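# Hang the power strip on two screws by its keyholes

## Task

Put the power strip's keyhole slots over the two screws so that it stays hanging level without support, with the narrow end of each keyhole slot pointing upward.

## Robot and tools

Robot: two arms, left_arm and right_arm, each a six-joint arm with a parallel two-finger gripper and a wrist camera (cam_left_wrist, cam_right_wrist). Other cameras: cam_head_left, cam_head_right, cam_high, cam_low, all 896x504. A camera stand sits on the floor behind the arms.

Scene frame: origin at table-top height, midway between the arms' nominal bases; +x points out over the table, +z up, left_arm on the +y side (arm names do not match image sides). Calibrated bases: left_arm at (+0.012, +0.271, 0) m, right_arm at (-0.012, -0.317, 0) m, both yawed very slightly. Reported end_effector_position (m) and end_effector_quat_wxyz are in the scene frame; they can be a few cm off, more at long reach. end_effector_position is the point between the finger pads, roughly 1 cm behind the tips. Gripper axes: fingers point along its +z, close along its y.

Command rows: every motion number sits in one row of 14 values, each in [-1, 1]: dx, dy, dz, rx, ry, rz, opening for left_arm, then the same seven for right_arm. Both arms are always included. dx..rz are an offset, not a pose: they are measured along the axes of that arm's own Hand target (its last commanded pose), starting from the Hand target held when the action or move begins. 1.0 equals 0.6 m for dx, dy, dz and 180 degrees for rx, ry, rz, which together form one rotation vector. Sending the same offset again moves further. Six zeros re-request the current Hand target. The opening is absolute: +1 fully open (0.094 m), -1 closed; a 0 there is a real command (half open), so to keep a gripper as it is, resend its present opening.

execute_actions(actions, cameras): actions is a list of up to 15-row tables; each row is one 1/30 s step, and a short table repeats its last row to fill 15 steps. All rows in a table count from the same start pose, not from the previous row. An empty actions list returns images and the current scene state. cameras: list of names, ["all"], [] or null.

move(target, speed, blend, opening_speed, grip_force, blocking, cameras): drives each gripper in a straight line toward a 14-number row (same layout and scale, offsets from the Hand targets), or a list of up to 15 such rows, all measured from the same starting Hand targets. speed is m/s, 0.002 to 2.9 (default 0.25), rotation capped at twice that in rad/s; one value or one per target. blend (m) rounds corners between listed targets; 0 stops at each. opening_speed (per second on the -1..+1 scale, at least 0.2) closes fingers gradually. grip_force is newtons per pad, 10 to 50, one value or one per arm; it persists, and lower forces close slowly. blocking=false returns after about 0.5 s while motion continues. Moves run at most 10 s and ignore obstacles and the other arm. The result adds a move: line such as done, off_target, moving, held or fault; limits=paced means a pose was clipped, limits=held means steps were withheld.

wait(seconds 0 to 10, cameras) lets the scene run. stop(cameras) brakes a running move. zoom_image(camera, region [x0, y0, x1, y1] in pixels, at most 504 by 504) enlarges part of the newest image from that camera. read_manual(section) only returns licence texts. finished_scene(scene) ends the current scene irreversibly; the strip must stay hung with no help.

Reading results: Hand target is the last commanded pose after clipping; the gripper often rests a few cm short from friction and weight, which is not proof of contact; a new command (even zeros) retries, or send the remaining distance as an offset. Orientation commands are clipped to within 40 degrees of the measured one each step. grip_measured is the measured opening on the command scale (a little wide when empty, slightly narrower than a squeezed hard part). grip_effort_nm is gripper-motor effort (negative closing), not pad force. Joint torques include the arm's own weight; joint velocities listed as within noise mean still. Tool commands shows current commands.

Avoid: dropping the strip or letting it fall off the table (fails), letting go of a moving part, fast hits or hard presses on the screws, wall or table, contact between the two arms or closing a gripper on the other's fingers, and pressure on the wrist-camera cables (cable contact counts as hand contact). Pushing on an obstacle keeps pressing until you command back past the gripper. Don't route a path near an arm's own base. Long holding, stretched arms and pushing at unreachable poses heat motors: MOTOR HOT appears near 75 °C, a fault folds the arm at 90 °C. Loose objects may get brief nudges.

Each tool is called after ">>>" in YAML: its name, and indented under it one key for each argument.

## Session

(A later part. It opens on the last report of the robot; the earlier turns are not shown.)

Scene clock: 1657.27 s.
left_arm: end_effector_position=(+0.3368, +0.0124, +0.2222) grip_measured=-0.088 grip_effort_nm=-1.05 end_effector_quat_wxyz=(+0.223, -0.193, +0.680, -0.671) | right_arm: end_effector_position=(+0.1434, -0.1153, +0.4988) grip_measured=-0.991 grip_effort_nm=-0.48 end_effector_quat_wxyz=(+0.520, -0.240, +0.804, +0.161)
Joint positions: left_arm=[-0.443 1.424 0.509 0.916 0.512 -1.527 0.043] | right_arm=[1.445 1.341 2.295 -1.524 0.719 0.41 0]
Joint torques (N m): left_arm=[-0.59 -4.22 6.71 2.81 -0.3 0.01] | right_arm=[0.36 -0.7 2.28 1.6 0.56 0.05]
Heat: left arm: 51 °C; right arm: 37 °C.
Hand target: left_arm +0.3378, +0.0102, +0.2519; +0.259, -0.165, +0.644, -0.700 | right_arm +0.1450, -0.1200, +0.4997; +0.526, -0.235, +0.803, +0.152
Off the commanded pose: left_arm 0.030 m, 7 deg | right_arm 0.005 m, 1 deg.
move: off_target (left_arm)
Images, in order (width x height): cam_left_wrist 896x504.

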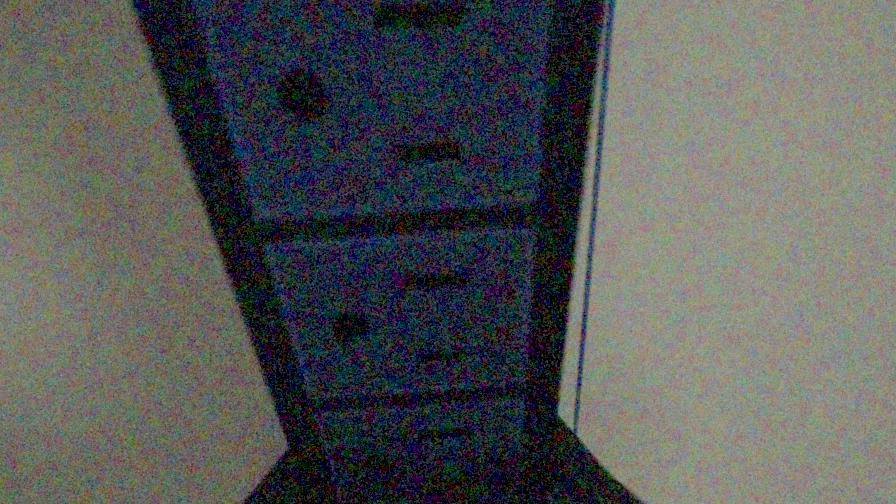

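>>> wait:
  seconds: 0.1
  cameras: ["cam_right_wrist"]

>>> zoom_image:
  camera: "cam_right_wrist"
  region: [350, 100, 550, 400]

Scene clock: 1661.80 s.
left_arm: end_effector_position=(+0.3368, +0.0124, +0.2222) grip_measured=-0.088 grip_effort_nm=-1.05 end_effector_quat_wxyz=(+0.223, -0.193, +0.680, -0.671) | right_arm: end_effector_position=(+0.1434, -0.1153, +0.4988) grip_measured=-0.991 grip_effort_nm=-0.48 end_effector_quat_wxyz=(+0.520, -0.240, +0.804, +0.161)
Joint positions: left_arm=[-0.443 1.424 0.509 0.916 0.512 -1.527 0.043] | right_arm=[1.445 1.341 2.295 -1.524 0.719 0.41 0]
Joint torques (N m): left_arm=[-0.62 -4.16 6.57 2.82 -0.28 -0.02] | right_arm=[0.36 -0.75 2.21 1.61 0.55 0.05]
Heat: left arm: 53 °C; right arm: 37 °C.
Hand target: left_arm +0.3378, +0.0102, +0.2519; +0.259, -0.165, +0.644, -0.700 | right_arm +0.1450, -0.1200, +0.4997; +0.526, -0.235, +0.803, +0.152
Tool commands: left_gripper/opening=-0.4 right_gripper/opening=-1.0
Off the commanded pose: left_arm 0.030 m, 7 deg | right_arm 0.005 m, 1 deg.
wait: 0.10 s; at rest from the start
Images, in order (width x height): cam_right_wrist 896x504.

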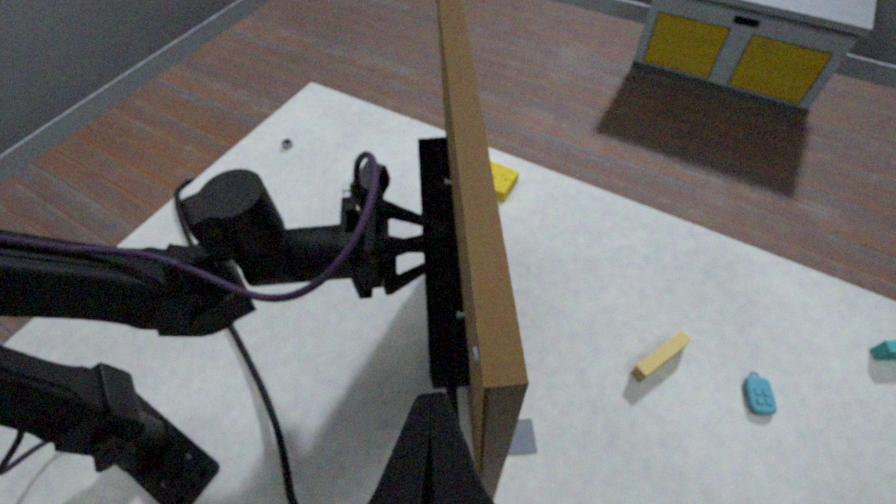

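Scaled by 1.680.

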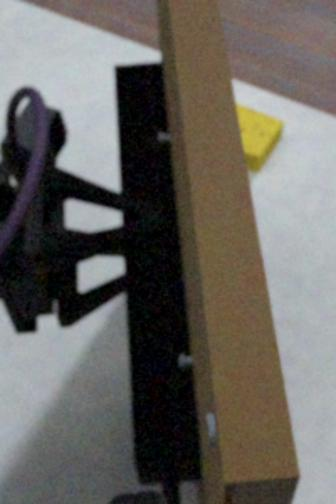

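>>> move:
  target: [0,0,0,0,0,-0.02,-0.4,0,0,0,0,0,0,-1]
  speed: 0.03
  cameras: ["cam_left_wrist","cam_right_wrist"]

>>> zoom_image:
  camera: "cam_right_wrist"
  region: [350, 100, 550, 400]

Scene clock: 1680.23 s.
left_arm: end_effector_position=(+0.3368, +0.0124, +0.2235) grip_measured=-0.088 grip_effort_nm=-1.05 end_effector_quat_wxyz=(+0.214, -0.202, +0.676, -0.676) | right_arm: end_effector_position=(+0.1434, -0.1153, +0.4988) grip_measured=-0.991 grip_effort_nm=-0.47 end_effector_quat_wxyz=(+0.520, -0.240, +0.804, +0.161)
Joint positions: left_arm=[-0.443 1.424 0.509 0.921 0.512 -1.558 0.043] | right_arm=[1.445 1.341 2.295 -1.524 0.719 0.41 0]
Joint torques (N m): left_arm=[-0.54 -4.03 6.61 2.76 -0.24 -0.38] | right_arm=[0.42 -0.84 2.14 1.59 0.58 0.05]
Heat: left arm: 56 °C; right arm: 37 °C.
Hand target: left_arm +0.3378, +0.0102, +0.2519; +0.237, -0.186, +0.639, -0.708 | right_arm +0.1450, -0.1200, +0.4997; +0.526, -0.235, +0.803, +0.152
Off the commanded pose: left_arm 0.029 m, 6 deg | right_arm 0.005 m, 1 deg.
move: off_target (left_arm)
Images, in order (width x height): cam_left_wrist 896x504, cam_right_wrist 896x504.

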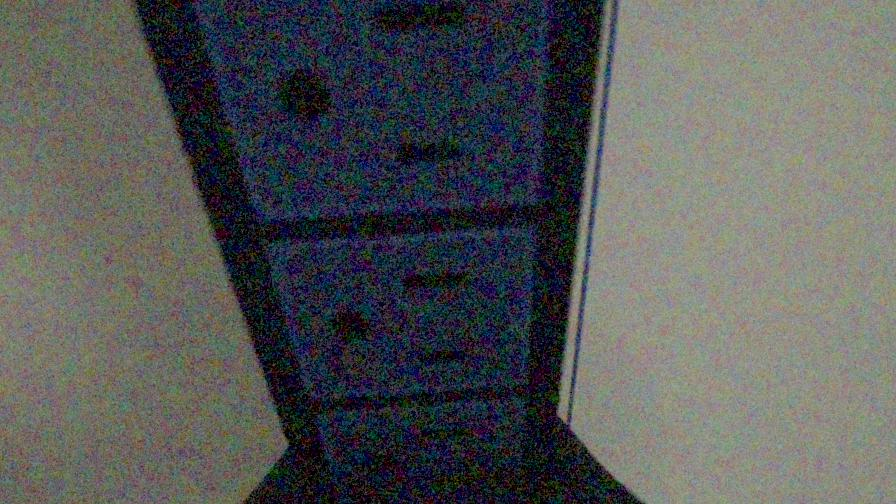

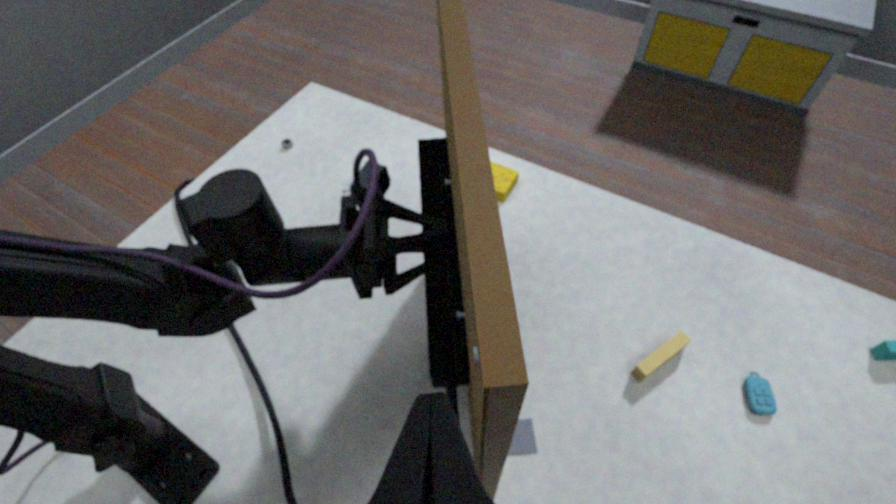

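Scaled by 1.680.

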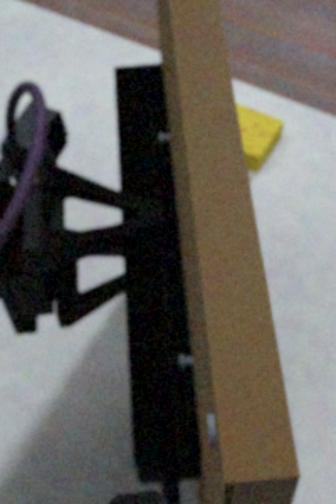

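>>> move:
  target:
    - [0,0.01,-0.06,0,0,0,-0.4,0,0,0,0,0,0,-1]
    - [0.028,-0.08,-0.05,0,0.02,-0.008,-0.4,0,0,0,0,0,0,-1]
    - [0.028,-0.056,-0.03,0,0.02,-0.008,-0.4,0,0,0,0,0,0,-1]
    - [0.028,-0.056,0.0195,0,0.02,-0.008,-0.4,0,0,0,0,0,0,-1]
  speed: 0.08
  blend: [0,0.01,0.01,0]
  cameras: ["cam_right_wrist","cam_left_wrist"]

>>> zoom_image:
  camera: "cam_right_wrist"
  region: [350, 100, 550, 400]

Scene clock: 1732.57 s.
left_arm: end_effector_position=(+0.3151, +0.0055, +0.2498) grip_measured=-0.088 grip_effort_nm=-1.05 end_effector_quat_wxyz=(+0.186, -0.185, +0.671, -0.693) | right_arm: end_effector_position=(+0.1434, -0.1153, +0.4988) grip_measured=-0.991 grip_effort_nm=-0.48 end_effector_quat_wxyz=(+0.520, -0.240, +0.804, +0.161)
Joint positions: left_arm=[-0.466 1.317 0.524 0.829 0.555 -1.597 0.043] | right_arm=[1.445 1.341 2.295 -1.524 0.719 0.41 0]
Joint torques (N m): left_arm=[-1.54 -2.24 13.18 1.89 -0.45 -0.23] | right_arm=[0.43 -0.81 2.09 1.6 0.6 0.03]
Heat: left arm: 54 °C; right arm: 37 °C.
Hand target: left_arm +0.3273, -0.0066, +0.2860; +0.208, -0.171, +0.643, -0.717 | right_arm +0.1450, -0.1200, +0.4997; +0.526, -0.235, +0.803, +0.152
Off the commanded pose: left_arm 0.040 m, 5 deg | right_arm 0.005 m, 1 deg.
move: off_target (left_arm); blend cut to 0.0094 m at target 2, 0.0094 m at target 3
Images, in order (width x height): cam_left_wrist 896x504, cam_right_wrist 896x504.

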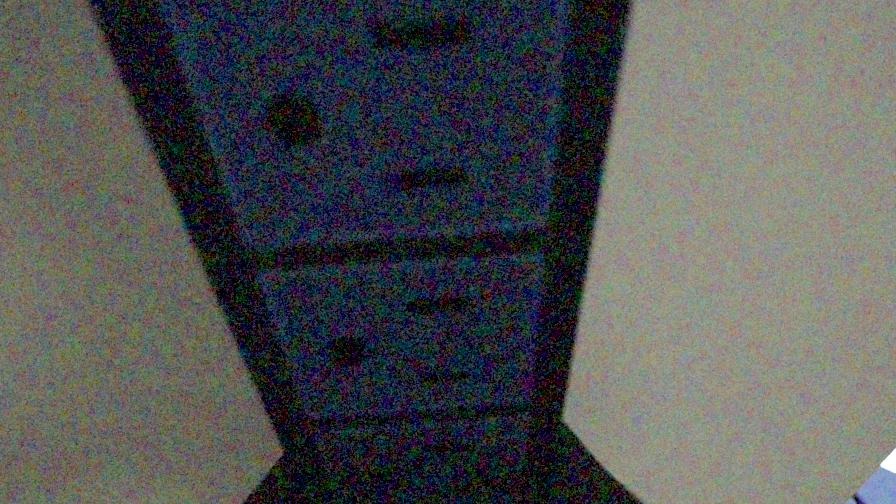

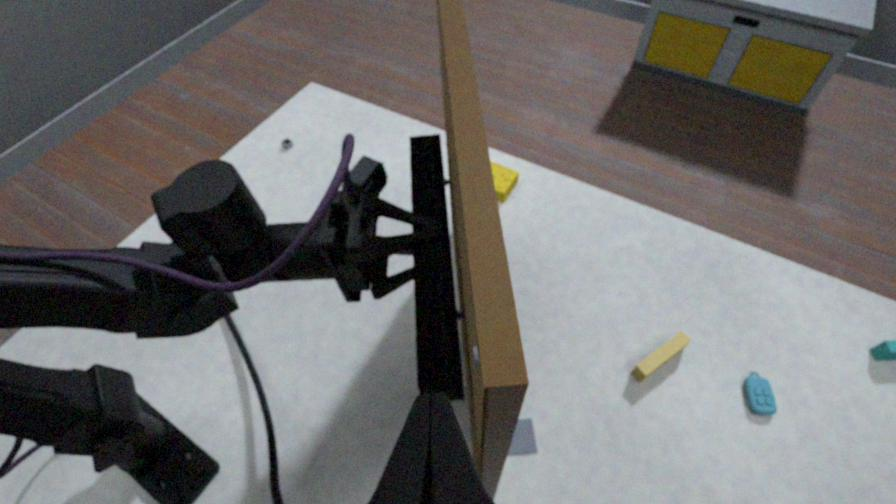

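Scaled by 1.680.

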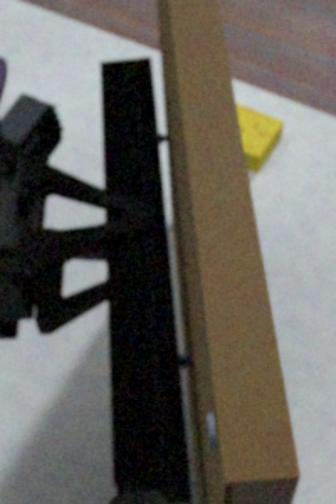

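>>> move:
  target:
    - [0,-0.03,-0.06,0,0,0,-0.4,0,0,0,0,0,0,-1]
    - [0,-0.006,-0.03,0,0,0,-0.4,0,0,0,0,0,0,-1]
    - [0,-0.006,0,0,0,0,-0.4,0,0,0,0,0,0,-1]
  speed: 0.08
  blend: [0,0.01,0]

>>> move:
  target:
    - [0,-0.03,-0.06,0,0,0,-0.4,0,0,0,0,0,0,-1]
    - [0,-0.006,-0.03,0,0,0,-0.4,0,0,0,0,0,0,-1]
    - [0,-0.006,0,0,0,0,-0.4,0,0,0,0,0,0,-1]
  speed: 0.08
  blend: [0,0.01,0]

>>> move:
  target:
    - [0,-0.03,-0.06,0,0,0,-0.4,0,0,0,0,0,0,-1]
    - [0,-0.006,-0.03,0,0,0,-0.4,0,0,0,0,0,0,-1]
    - [0,-0.006,0,0,0,0,-0.4,0,0,0,0,0,0,-1]
  speed: 0.08
  blend: [0,0.01,0]
  cameras: ["cam_right_wrist"]

>>> zoom_image:
  camera: "cam_right_wrist"
  region: [350, 100, 550, 400]

Scene clock: 1744.70 s.
left_arm: end_effector_position=(+0.3156, +0.0059, +0.2425) grip_measured=-0.088 grip_effort_nm=-1.05 end_effector_quat_wxyz=(+0.174, -0.198, +0.683, -0.682) | right_arm: end_effector_position=(+0.1434, -0.1153, +0.4988) grip_measured=-0.991 grip_effort_nm=-0.48 end_effector_quat_wxyz=(+0.520, -0.240, +0.804, +0.161)
Joint positions: left_arm=[-0.465 1.308 0.534 0.762 0.556 -1.597 0.043] | right_arm=[1.445 1.341 2.295 -1.524 0.719 0.41 0]
Joint torques (N m): left_arm=[-1.63 -2.71 12.74 2.38 -0.44 -0.24] | right_arm=[0.47 -0.65 2.19 1.6 0.58 0.04]
Heat: left arm: 53 °C; right arm: 37 °C.
Hand target: left_arm +0.3270, -0.0063, +0.2896; +0.208, -0.171, +0.643, -0.717 | right_arm +0.1450, -0.1200, +0.4997; +0.526, -0.235, +0.803, +0.152
Off the commanded pose: left_arm 0.050 m, 8 deg | right_arm 0.005 m, 1 deg.
move: off_target (left_arm); blend cut to 0.009 m at target 2

Scene clock: 1746.73 s.
left_arm: end_effector_position=(+0.3157, +0.0059, +0.2456) grip_measured=-0.088 grip_effort_nm=-1.05 end_effector_quat_wxyz=(+0.174, -0.198, +0.683, -0.681) | right_arm: end_effector_position=(+0.1434, -0.1153, +0.4988) grip_measured=-0.991 grip_effort_nm=-0.48 end_effector_quat_wxyz=(+0.520, -0.240, +0.804, +0.161)
Joint positions: left_arm=[-0.465 1.299 0.543 0.743 0.555 -1.597 0.043] | right_arm=[1.445 1.341 2.295 -1.524 0.719 0.41 0]
Joint torques (N m): left_arm=[-1.65 -2.81 12.82 2.4 -0.45 -0.24] | right_arm=[0.4 -0.73 2.24 1.64 0.58 0.04]
Heat: left arm: 52 °C; right arm: 37 °C.
Hand target: left_arm +0.3268, -0.0060, +0.2932; +0.208, -0.171, +0.643, -0.717 | right_arm +0.1450, -0.1200, +0.4997; +0.526, -0.235, +0.803, +0.152
Off the commanded pose: left_arm 0.050 m, 8 deg | right_arm 0.005 m, 1 deg.
move: off_target (left_arm); blend cut to 0.009 m at target 2

Scene clock: 1748.77 s.
left_arm: end_effector_position=(+0.3158, +0.0059, +0.2484) grip_measured=-0.088 grip_effort_nm=-1.05 end_effector_quat_wxyz=(+0.174, -0.199, +0.683, -0.681) | right_arm: end_effector_position=(+0.1434, -0.1153, +0.4988) grip_measured=-0.991 grip_effort_nm=-0.48 end_effector_quat_wxyz=(+0.520, -0.240, +0.804, +0.161)
Joint positions: left_arm=[-0.465 1.291 0.552 0.724 0.555 -1.597 0.043] | right_arm=[1.445 1.341 2.295 -1.524 0.719 0.41 0]
Joint torques (N m): left_arm=[-1.5 -2.74 12.85 2.39 -0.42 -0.23] | right_arm=[0.49 -0.76 2.11 1.6 0.59 0.06]
Heat: left arm: 52 °C; right arm: 37 °C.
Hand target: left_arm +0.3265, -0.0057, +0.2968; +0.208, -0.171, +0.643, -0.717 | right_arm +0.1450, -0.1200, +0.4997; +0.526, -0.235, +0.803, +0.152
Off the commanded pose: left_arm 0.051 m, 8 deg | right_arm 0.005 m, 1 deg.
move: off_target (left_arm); blend cut to 0.009 m at target 2
Images, in order (width x height): cam_right_wrist 896x504.

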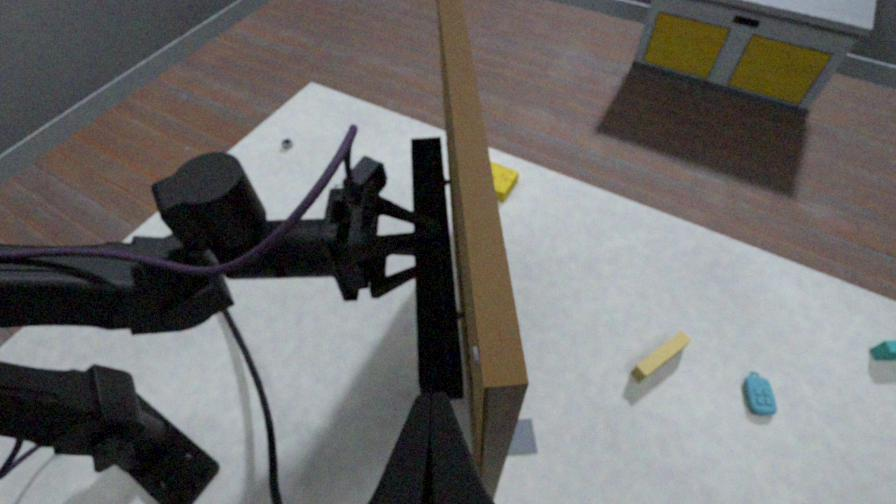

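Scaled by 1.680.

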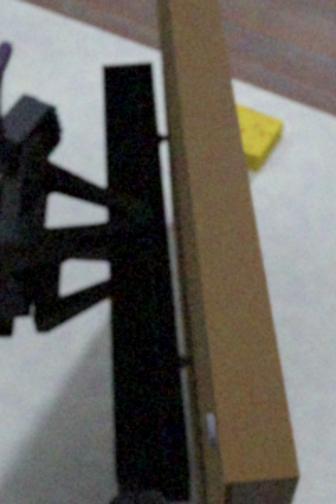

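>>> move:
  target:
    - [0,-0.03,-0.06,0,0,0,-0.4,0,0,0,0,0,0,-1]
    - [0,-0.005,-0.03,0,0,0,-0.4,0,0,0,0,0,0,-1]
    - [0,-0.005,0,0,0,0,-0.4,0,0,0,0,0,0,-1]
  speed: 0.08
  blend: [0,0.01,0]

>>> move:
  target:
    - [0,-0.03,-0.06,0,0,0,-0.4,0,0,0,0,0,0,-1]
    - [0,-0.005,-0.03,0,0,0,-0.4,0,0,0,0,0,0,-1]
    - [0,-0.005,0,0,0,0,-0.4,0,0,0,0,0,0,-1]
  speed: 0.08
  blend: [0,0.01,0]

>>> move:
  target:
    - [0,-0.03,-0.06,0,0,0,-0.4,0,0,0,0,0,0,-1]
    - [0,-0.005,-0.03,0,0,0,-0.4,0,0,0,0,0,0,-1]
    - [0,-0.005,0,0,0,0,-0.4,0,0,0,0,0,0,-1]
  speed: 0.08
  blend: [0,0.01,0]

Scene clock: 1757.63 s.
left_arm: end_effector_position=(+0.3156, +0.0059, +0.2505) grip_measured=-0.088 grip_effort_nm=-1.05 end_effector_quat_wxyz=(+0.173, -0.200, +0.684, -0.680) | right_arm: end_effector_position=(+0.1434, -0.1153, +0.4988) grip_measured=-0.991 grip_effort_nm=-0.48 end_effector_quat_wxyz=(+0.520, -0.240, +0.804, +0.161)
Joint positions: left_arm=[-0.465 1.283 0.56 0.705 0.555 -1.596 0.043] | right_arm=[1.445 1.341 2.295 -1.524 0.719 0.41 0]
Joint torques (N m): left_arm=[-1.54 -2.96 12.81 2.43 -0.42 -0.22] | right_arm=[0.53 -0.76 2.14 1.61 0.58 0.03]
Heat: left arm: 51 °C; right arm: 37 °C.
Hand target: left_arm +0.3262, -0.0054, +0.2997; +0.208, -0.171, +0.643, -0.716 | right_arm +0.1450, -0.1200, +0.4997; +0.526, -0.235, +0.803, +0.152
Off the commanded pose: left_arm 0.052 m, 8 deg | right_arm 0.005 m, 1 deg.
move: off_target (left_arm); blend cut to 0.009 m at target 2

Scene clock: 1759.63 s.
left_arm: end_effector_position=(+0.3158, +0.0058, +0.2535) grip_measured=-0.088 grip_effort_nm=-1.05 end_effector_quat_wxyz=(+0.173, -0.200, +0.684, -0.680) | right_arm: end_effector_position=(+0.1434, -0.1153, +0.4988) grip_measured=-0.991 grip_effort_nm=-0.47 end_effector_quat_wxyz=(+0.520, -0.240, +0.804, +0.161)
Joint positions: left_arm=[-0.465 1.277 0.569 0.691 0.555 -1.596 0.043] | right_arm=[1.445 1.341 2.295 -1.524 0.719 0.41 0]
Joint torques (N m): left_arm=[-1.57 -2.89 12.82 2.42 -0.41 -0.24] | right_arm=[0.4 -0.76 2.28 1.6 0.59 0.04]
Heat: left arm: 52 °C; right arm: 37 °C.
Hand target: left_arm +0.3260, -0.0052, +0.3027; +0.208, -0.171, +0.643, -0.716 | right_arm +0.1450, -0.1200, +0.4997; +0.526, -0.235, +0.803, +0.152
Off the commanded pose: left_arm 0.051 m, 8 deg | right_arm 0.005 m, 1 deg.
move: off_target (left_arm); blend cut to 0.009 m at target 2

Scene clock: 1761.63 s.
left_arm: end_effector_position=(+0.3157, +0.0058, +0.2559) grip_measured=-0.088 grip_effort_nm=-1.05 end_effector_quat_wxyz=(+0.173, -0.200, +0.684, -0.680) | right_arm: end_effector_position=(+0.1434, -0.1153, +0.4988) grip_measured=-0.991 grip_effort_nm=-0.48 end_effector_quat_wxyz=(+0.520, -0.240, +0.804, +0.161)
Joint positions: left_arm=[-0.465 1.271 0.577 0.676 0.556 -1.596 0.043] | right_arm=[1.445 1.341 2.295 -1.524 0.719 0.41 0]
Joint torques (N m): left_arm=[-1.44 -2.89 12.77 2.42 -0.41 -0.25] | right_arm=[0.35 -0.83 2.15 1.6 0.55 0.03]
Heat: left arm: 51 °C; right arm: 37 °C.
Hand target: left_arm +0.3257, -0.0049, +0.3057; +0.208, -0.171, +0.643, -0.717 | right_arm +0.1450, -0.1200, +0.4997; +0.526, -0.235, +0.803, +0.152
Off the commanded pose: left_arm 0.052 m, 8 deg | right_arm 0.005 m, 1 deg.
move: off_target (left_arm); blend cut to 0.009 m at target 2

>>> move:
  target:
    - [0,-0.03,-0.06,0,0,0,-0.4,0,0,0,0,0,0,-1]
    - [0,-0.005,-0.03,0,0,0,-0.4,0,0,0,0,0,0,-1]
    - [0,-0.005,0,0,0,0,-0.4,0,0,0,0,0,0,-1]
  speed: 0.08
  blend: [0,0.01,0]

>>> move:
  target:
    - [0,-0.03,-0.06,0,0,0,-0.4,0,0,0,0,0,0,-1]
    - [0,-0.005,-0.03,0,0,0,-0.4,0,0,0,0,0,0,-1]
    - [0,-0.005,0,0,0,0,-0.4,0,0,0,0,0,0,-1]
  speed: 0.08
  blend: [0,0.01,0]

>>> move:
  target:
    - [0,-0.03,-0.06,0,0,0,-0.4,0,0,0,0,0,0,-1]
    - [0,-0.005,-0.03,0,0,0,-0.4,0,0,0,0,0,0,-1]
    - [0,-0.005,0,0,0,0,-0.4,0,0,0,0,0,0,-1]
  speed: 0.08
  blend: [0,0.01,0]
  cameras: ["cam_right_wrist"]

>>> zoom_image:
  camera: "cam_right_wrist"
  region: [350, 100, 550, 400]

Scene clock: 1775.80 s.
left_arm: end_effector_position=(+0.3158, +0.0057, +0.2590) grip_measured=-0.088 grip_effort_nm=-1.05 end_effector_quat_wxyz=(+0.173, -0.199, +0.684, -0.680) | right_arm: end_effector_position=(+0.1434, -0.1153, +0.4988) grip_measured=-0.991 grip_effort_nm=-0.48 end_effector_quat_wxyz=(+0.520, -0.240, +0.804, +0.161)
Joint positions: left_arm=[-0.465 1.265 0.586 0.661 0.556 -1.596 0.043] | right_arm=[1.445 1.341 2.295 -1.524 0.719 0.41 0]
Joint torques (N m): left_arm=[-1.43 -2.95 12.74 2.43 -0.41 -0.22] | right_arm=[0.44 -0.98 2.15 1.61 0.57 0.05]
Heat: left arm: 52 °C; right arm: 37 °C.
Hand target: left_arm +0.3255, -0.0047, +0.3087; +0.208, -0.171, +0.643, -0.717 | right_arm +0.1450, -0.1200, +0.4997; +0.526, -0.235, +0.803, +0.152
Off the commanded pose: left_arm 0.052 m, 8 deg | right_arm 0.005 m, 1 deg.
move: off_target (left_arm); blend cut to 0.009 m at target 2

Scene clock: 1777.80 s.
left_arm: end_effector_position=(+0.3159, +0.0057, +0.2622) grip_measured=-0.088 grip_effort_nm=-1.05 end_effector_quat_wxyz=(+0.173, -0.199, +0.684, -0.680) | right_arm: end_effector_position=(+0.1434, -0.1153, +0.4988) grip_measured=-0.991 grip_effort_nm=-0.48 end_effector_quat_wxyz=(+0.520, -0.240, +0.804, +0.161)
Joint positions: left_arm=[-0.465 1.259 0.595 0.646 0.556 -1.596 0.043] | right_arm=[1.445 1.341 2.295 -1.524 0.719 0.41 0]
Joint torques (N m): left_arm=[-1.37 -2.92 12.72 2.45 -0.39 -0.25] | right_arm=[0.25 -0.85 2.15 1.62 0.57 0.05]
Heat: left arm: 52 °C; right arm: 37 °C.
Hand target: left_arm +0.3253, -0.0044, +0.3116; +0.208, -0.171, +0.643, -0.717 | right_arm +0.1450, -0.1200, +0.4997; +0.526, -0.235, +0.803, +0.152
Off the commanded pose: left_arm 0.051 m, 8 deg | right_arm 0.005 m, 1 deg.
move: off_target (left_arm); blend cut to 0.009 m at target 2

Scene clock: 1779.80 s.
left_arm: end_effector_position=(+0.3162, +0.0056, +0.2648) grip_measured=-0.088 grip_effort_nm=-1.05 end_effector_quat_wxyz=(+0.173, -0.200, +0.684, -0.680) | right_arm: end_effector_position=(+0.1434, -0.1153, +0.4988) grip_measured=-0.991 grip_effort_nm=-0.48 end_effector_quat_wxyz=(+0.520, -0.240, +0.804, +0.161)
Joint positions: left_arm=[-0.465 1.254 0.604 0.631 0.556 -1.596 0.043] | right_arm=[1.445 1.341 2.295 -1.524 0.719 0.41 0]
Joint torques (N m): left_arm=[-1.32 -2.99 12.67 2.42 -0.37 -0.24] | right_arm=[0.39 -0.66 2.25 1.6 0.59 0.02]
Heat: left arm: 52 °C; right arm: 37 °C.
Hand target: left_arm +0.3251, -0.0041, +0.3146; +0.208, -0.171, +0.643, -0.717 | right_arm +0.1450, -0.1200, +0.4997; +0.526, -0.235, +0.803, +0.152
Off the commanded pose: left_arm 0.051 m, 8 deg | right_arm 0.005 m, 1 deg.
move: off_target (left_arm); blend cut to 0.009 m at target 2
Images, in order (width x height): cam_right_wrist 896x504.

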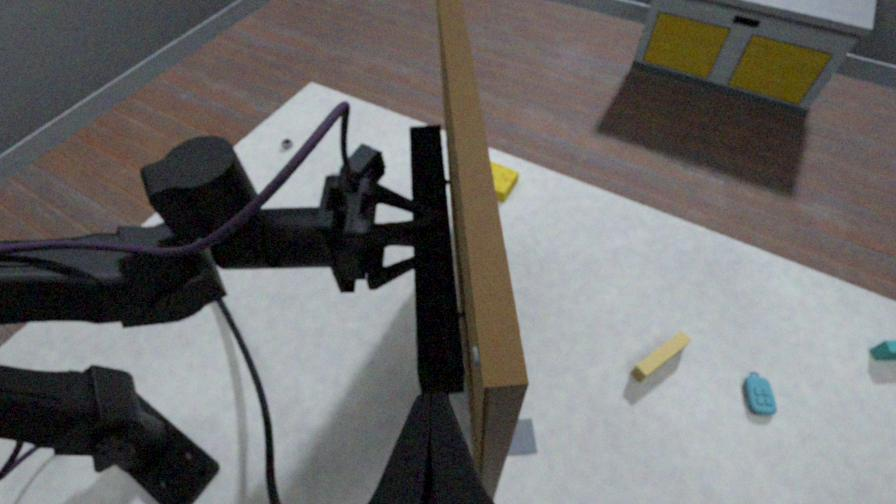

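Scaled by 1.680.

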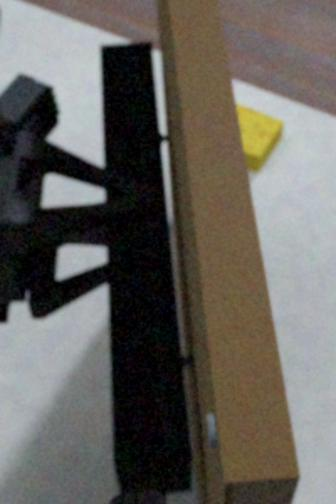

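>>> zoom_image:
  camera: "cam_right_wrist"
  region: [400, 340, 490, 410]

>>> zoom_image:
  camera: "cam_right_wrist"
  region: [390, 110, 480, 190]

Scaled by 5.600.

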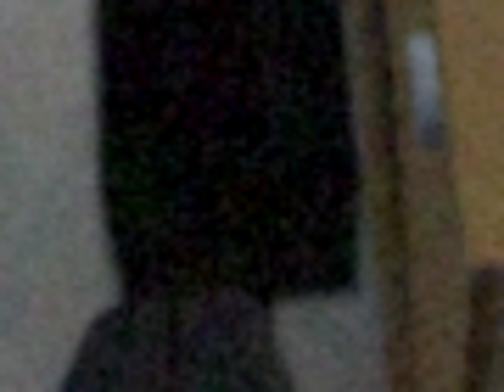

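Scaled by 5.600.

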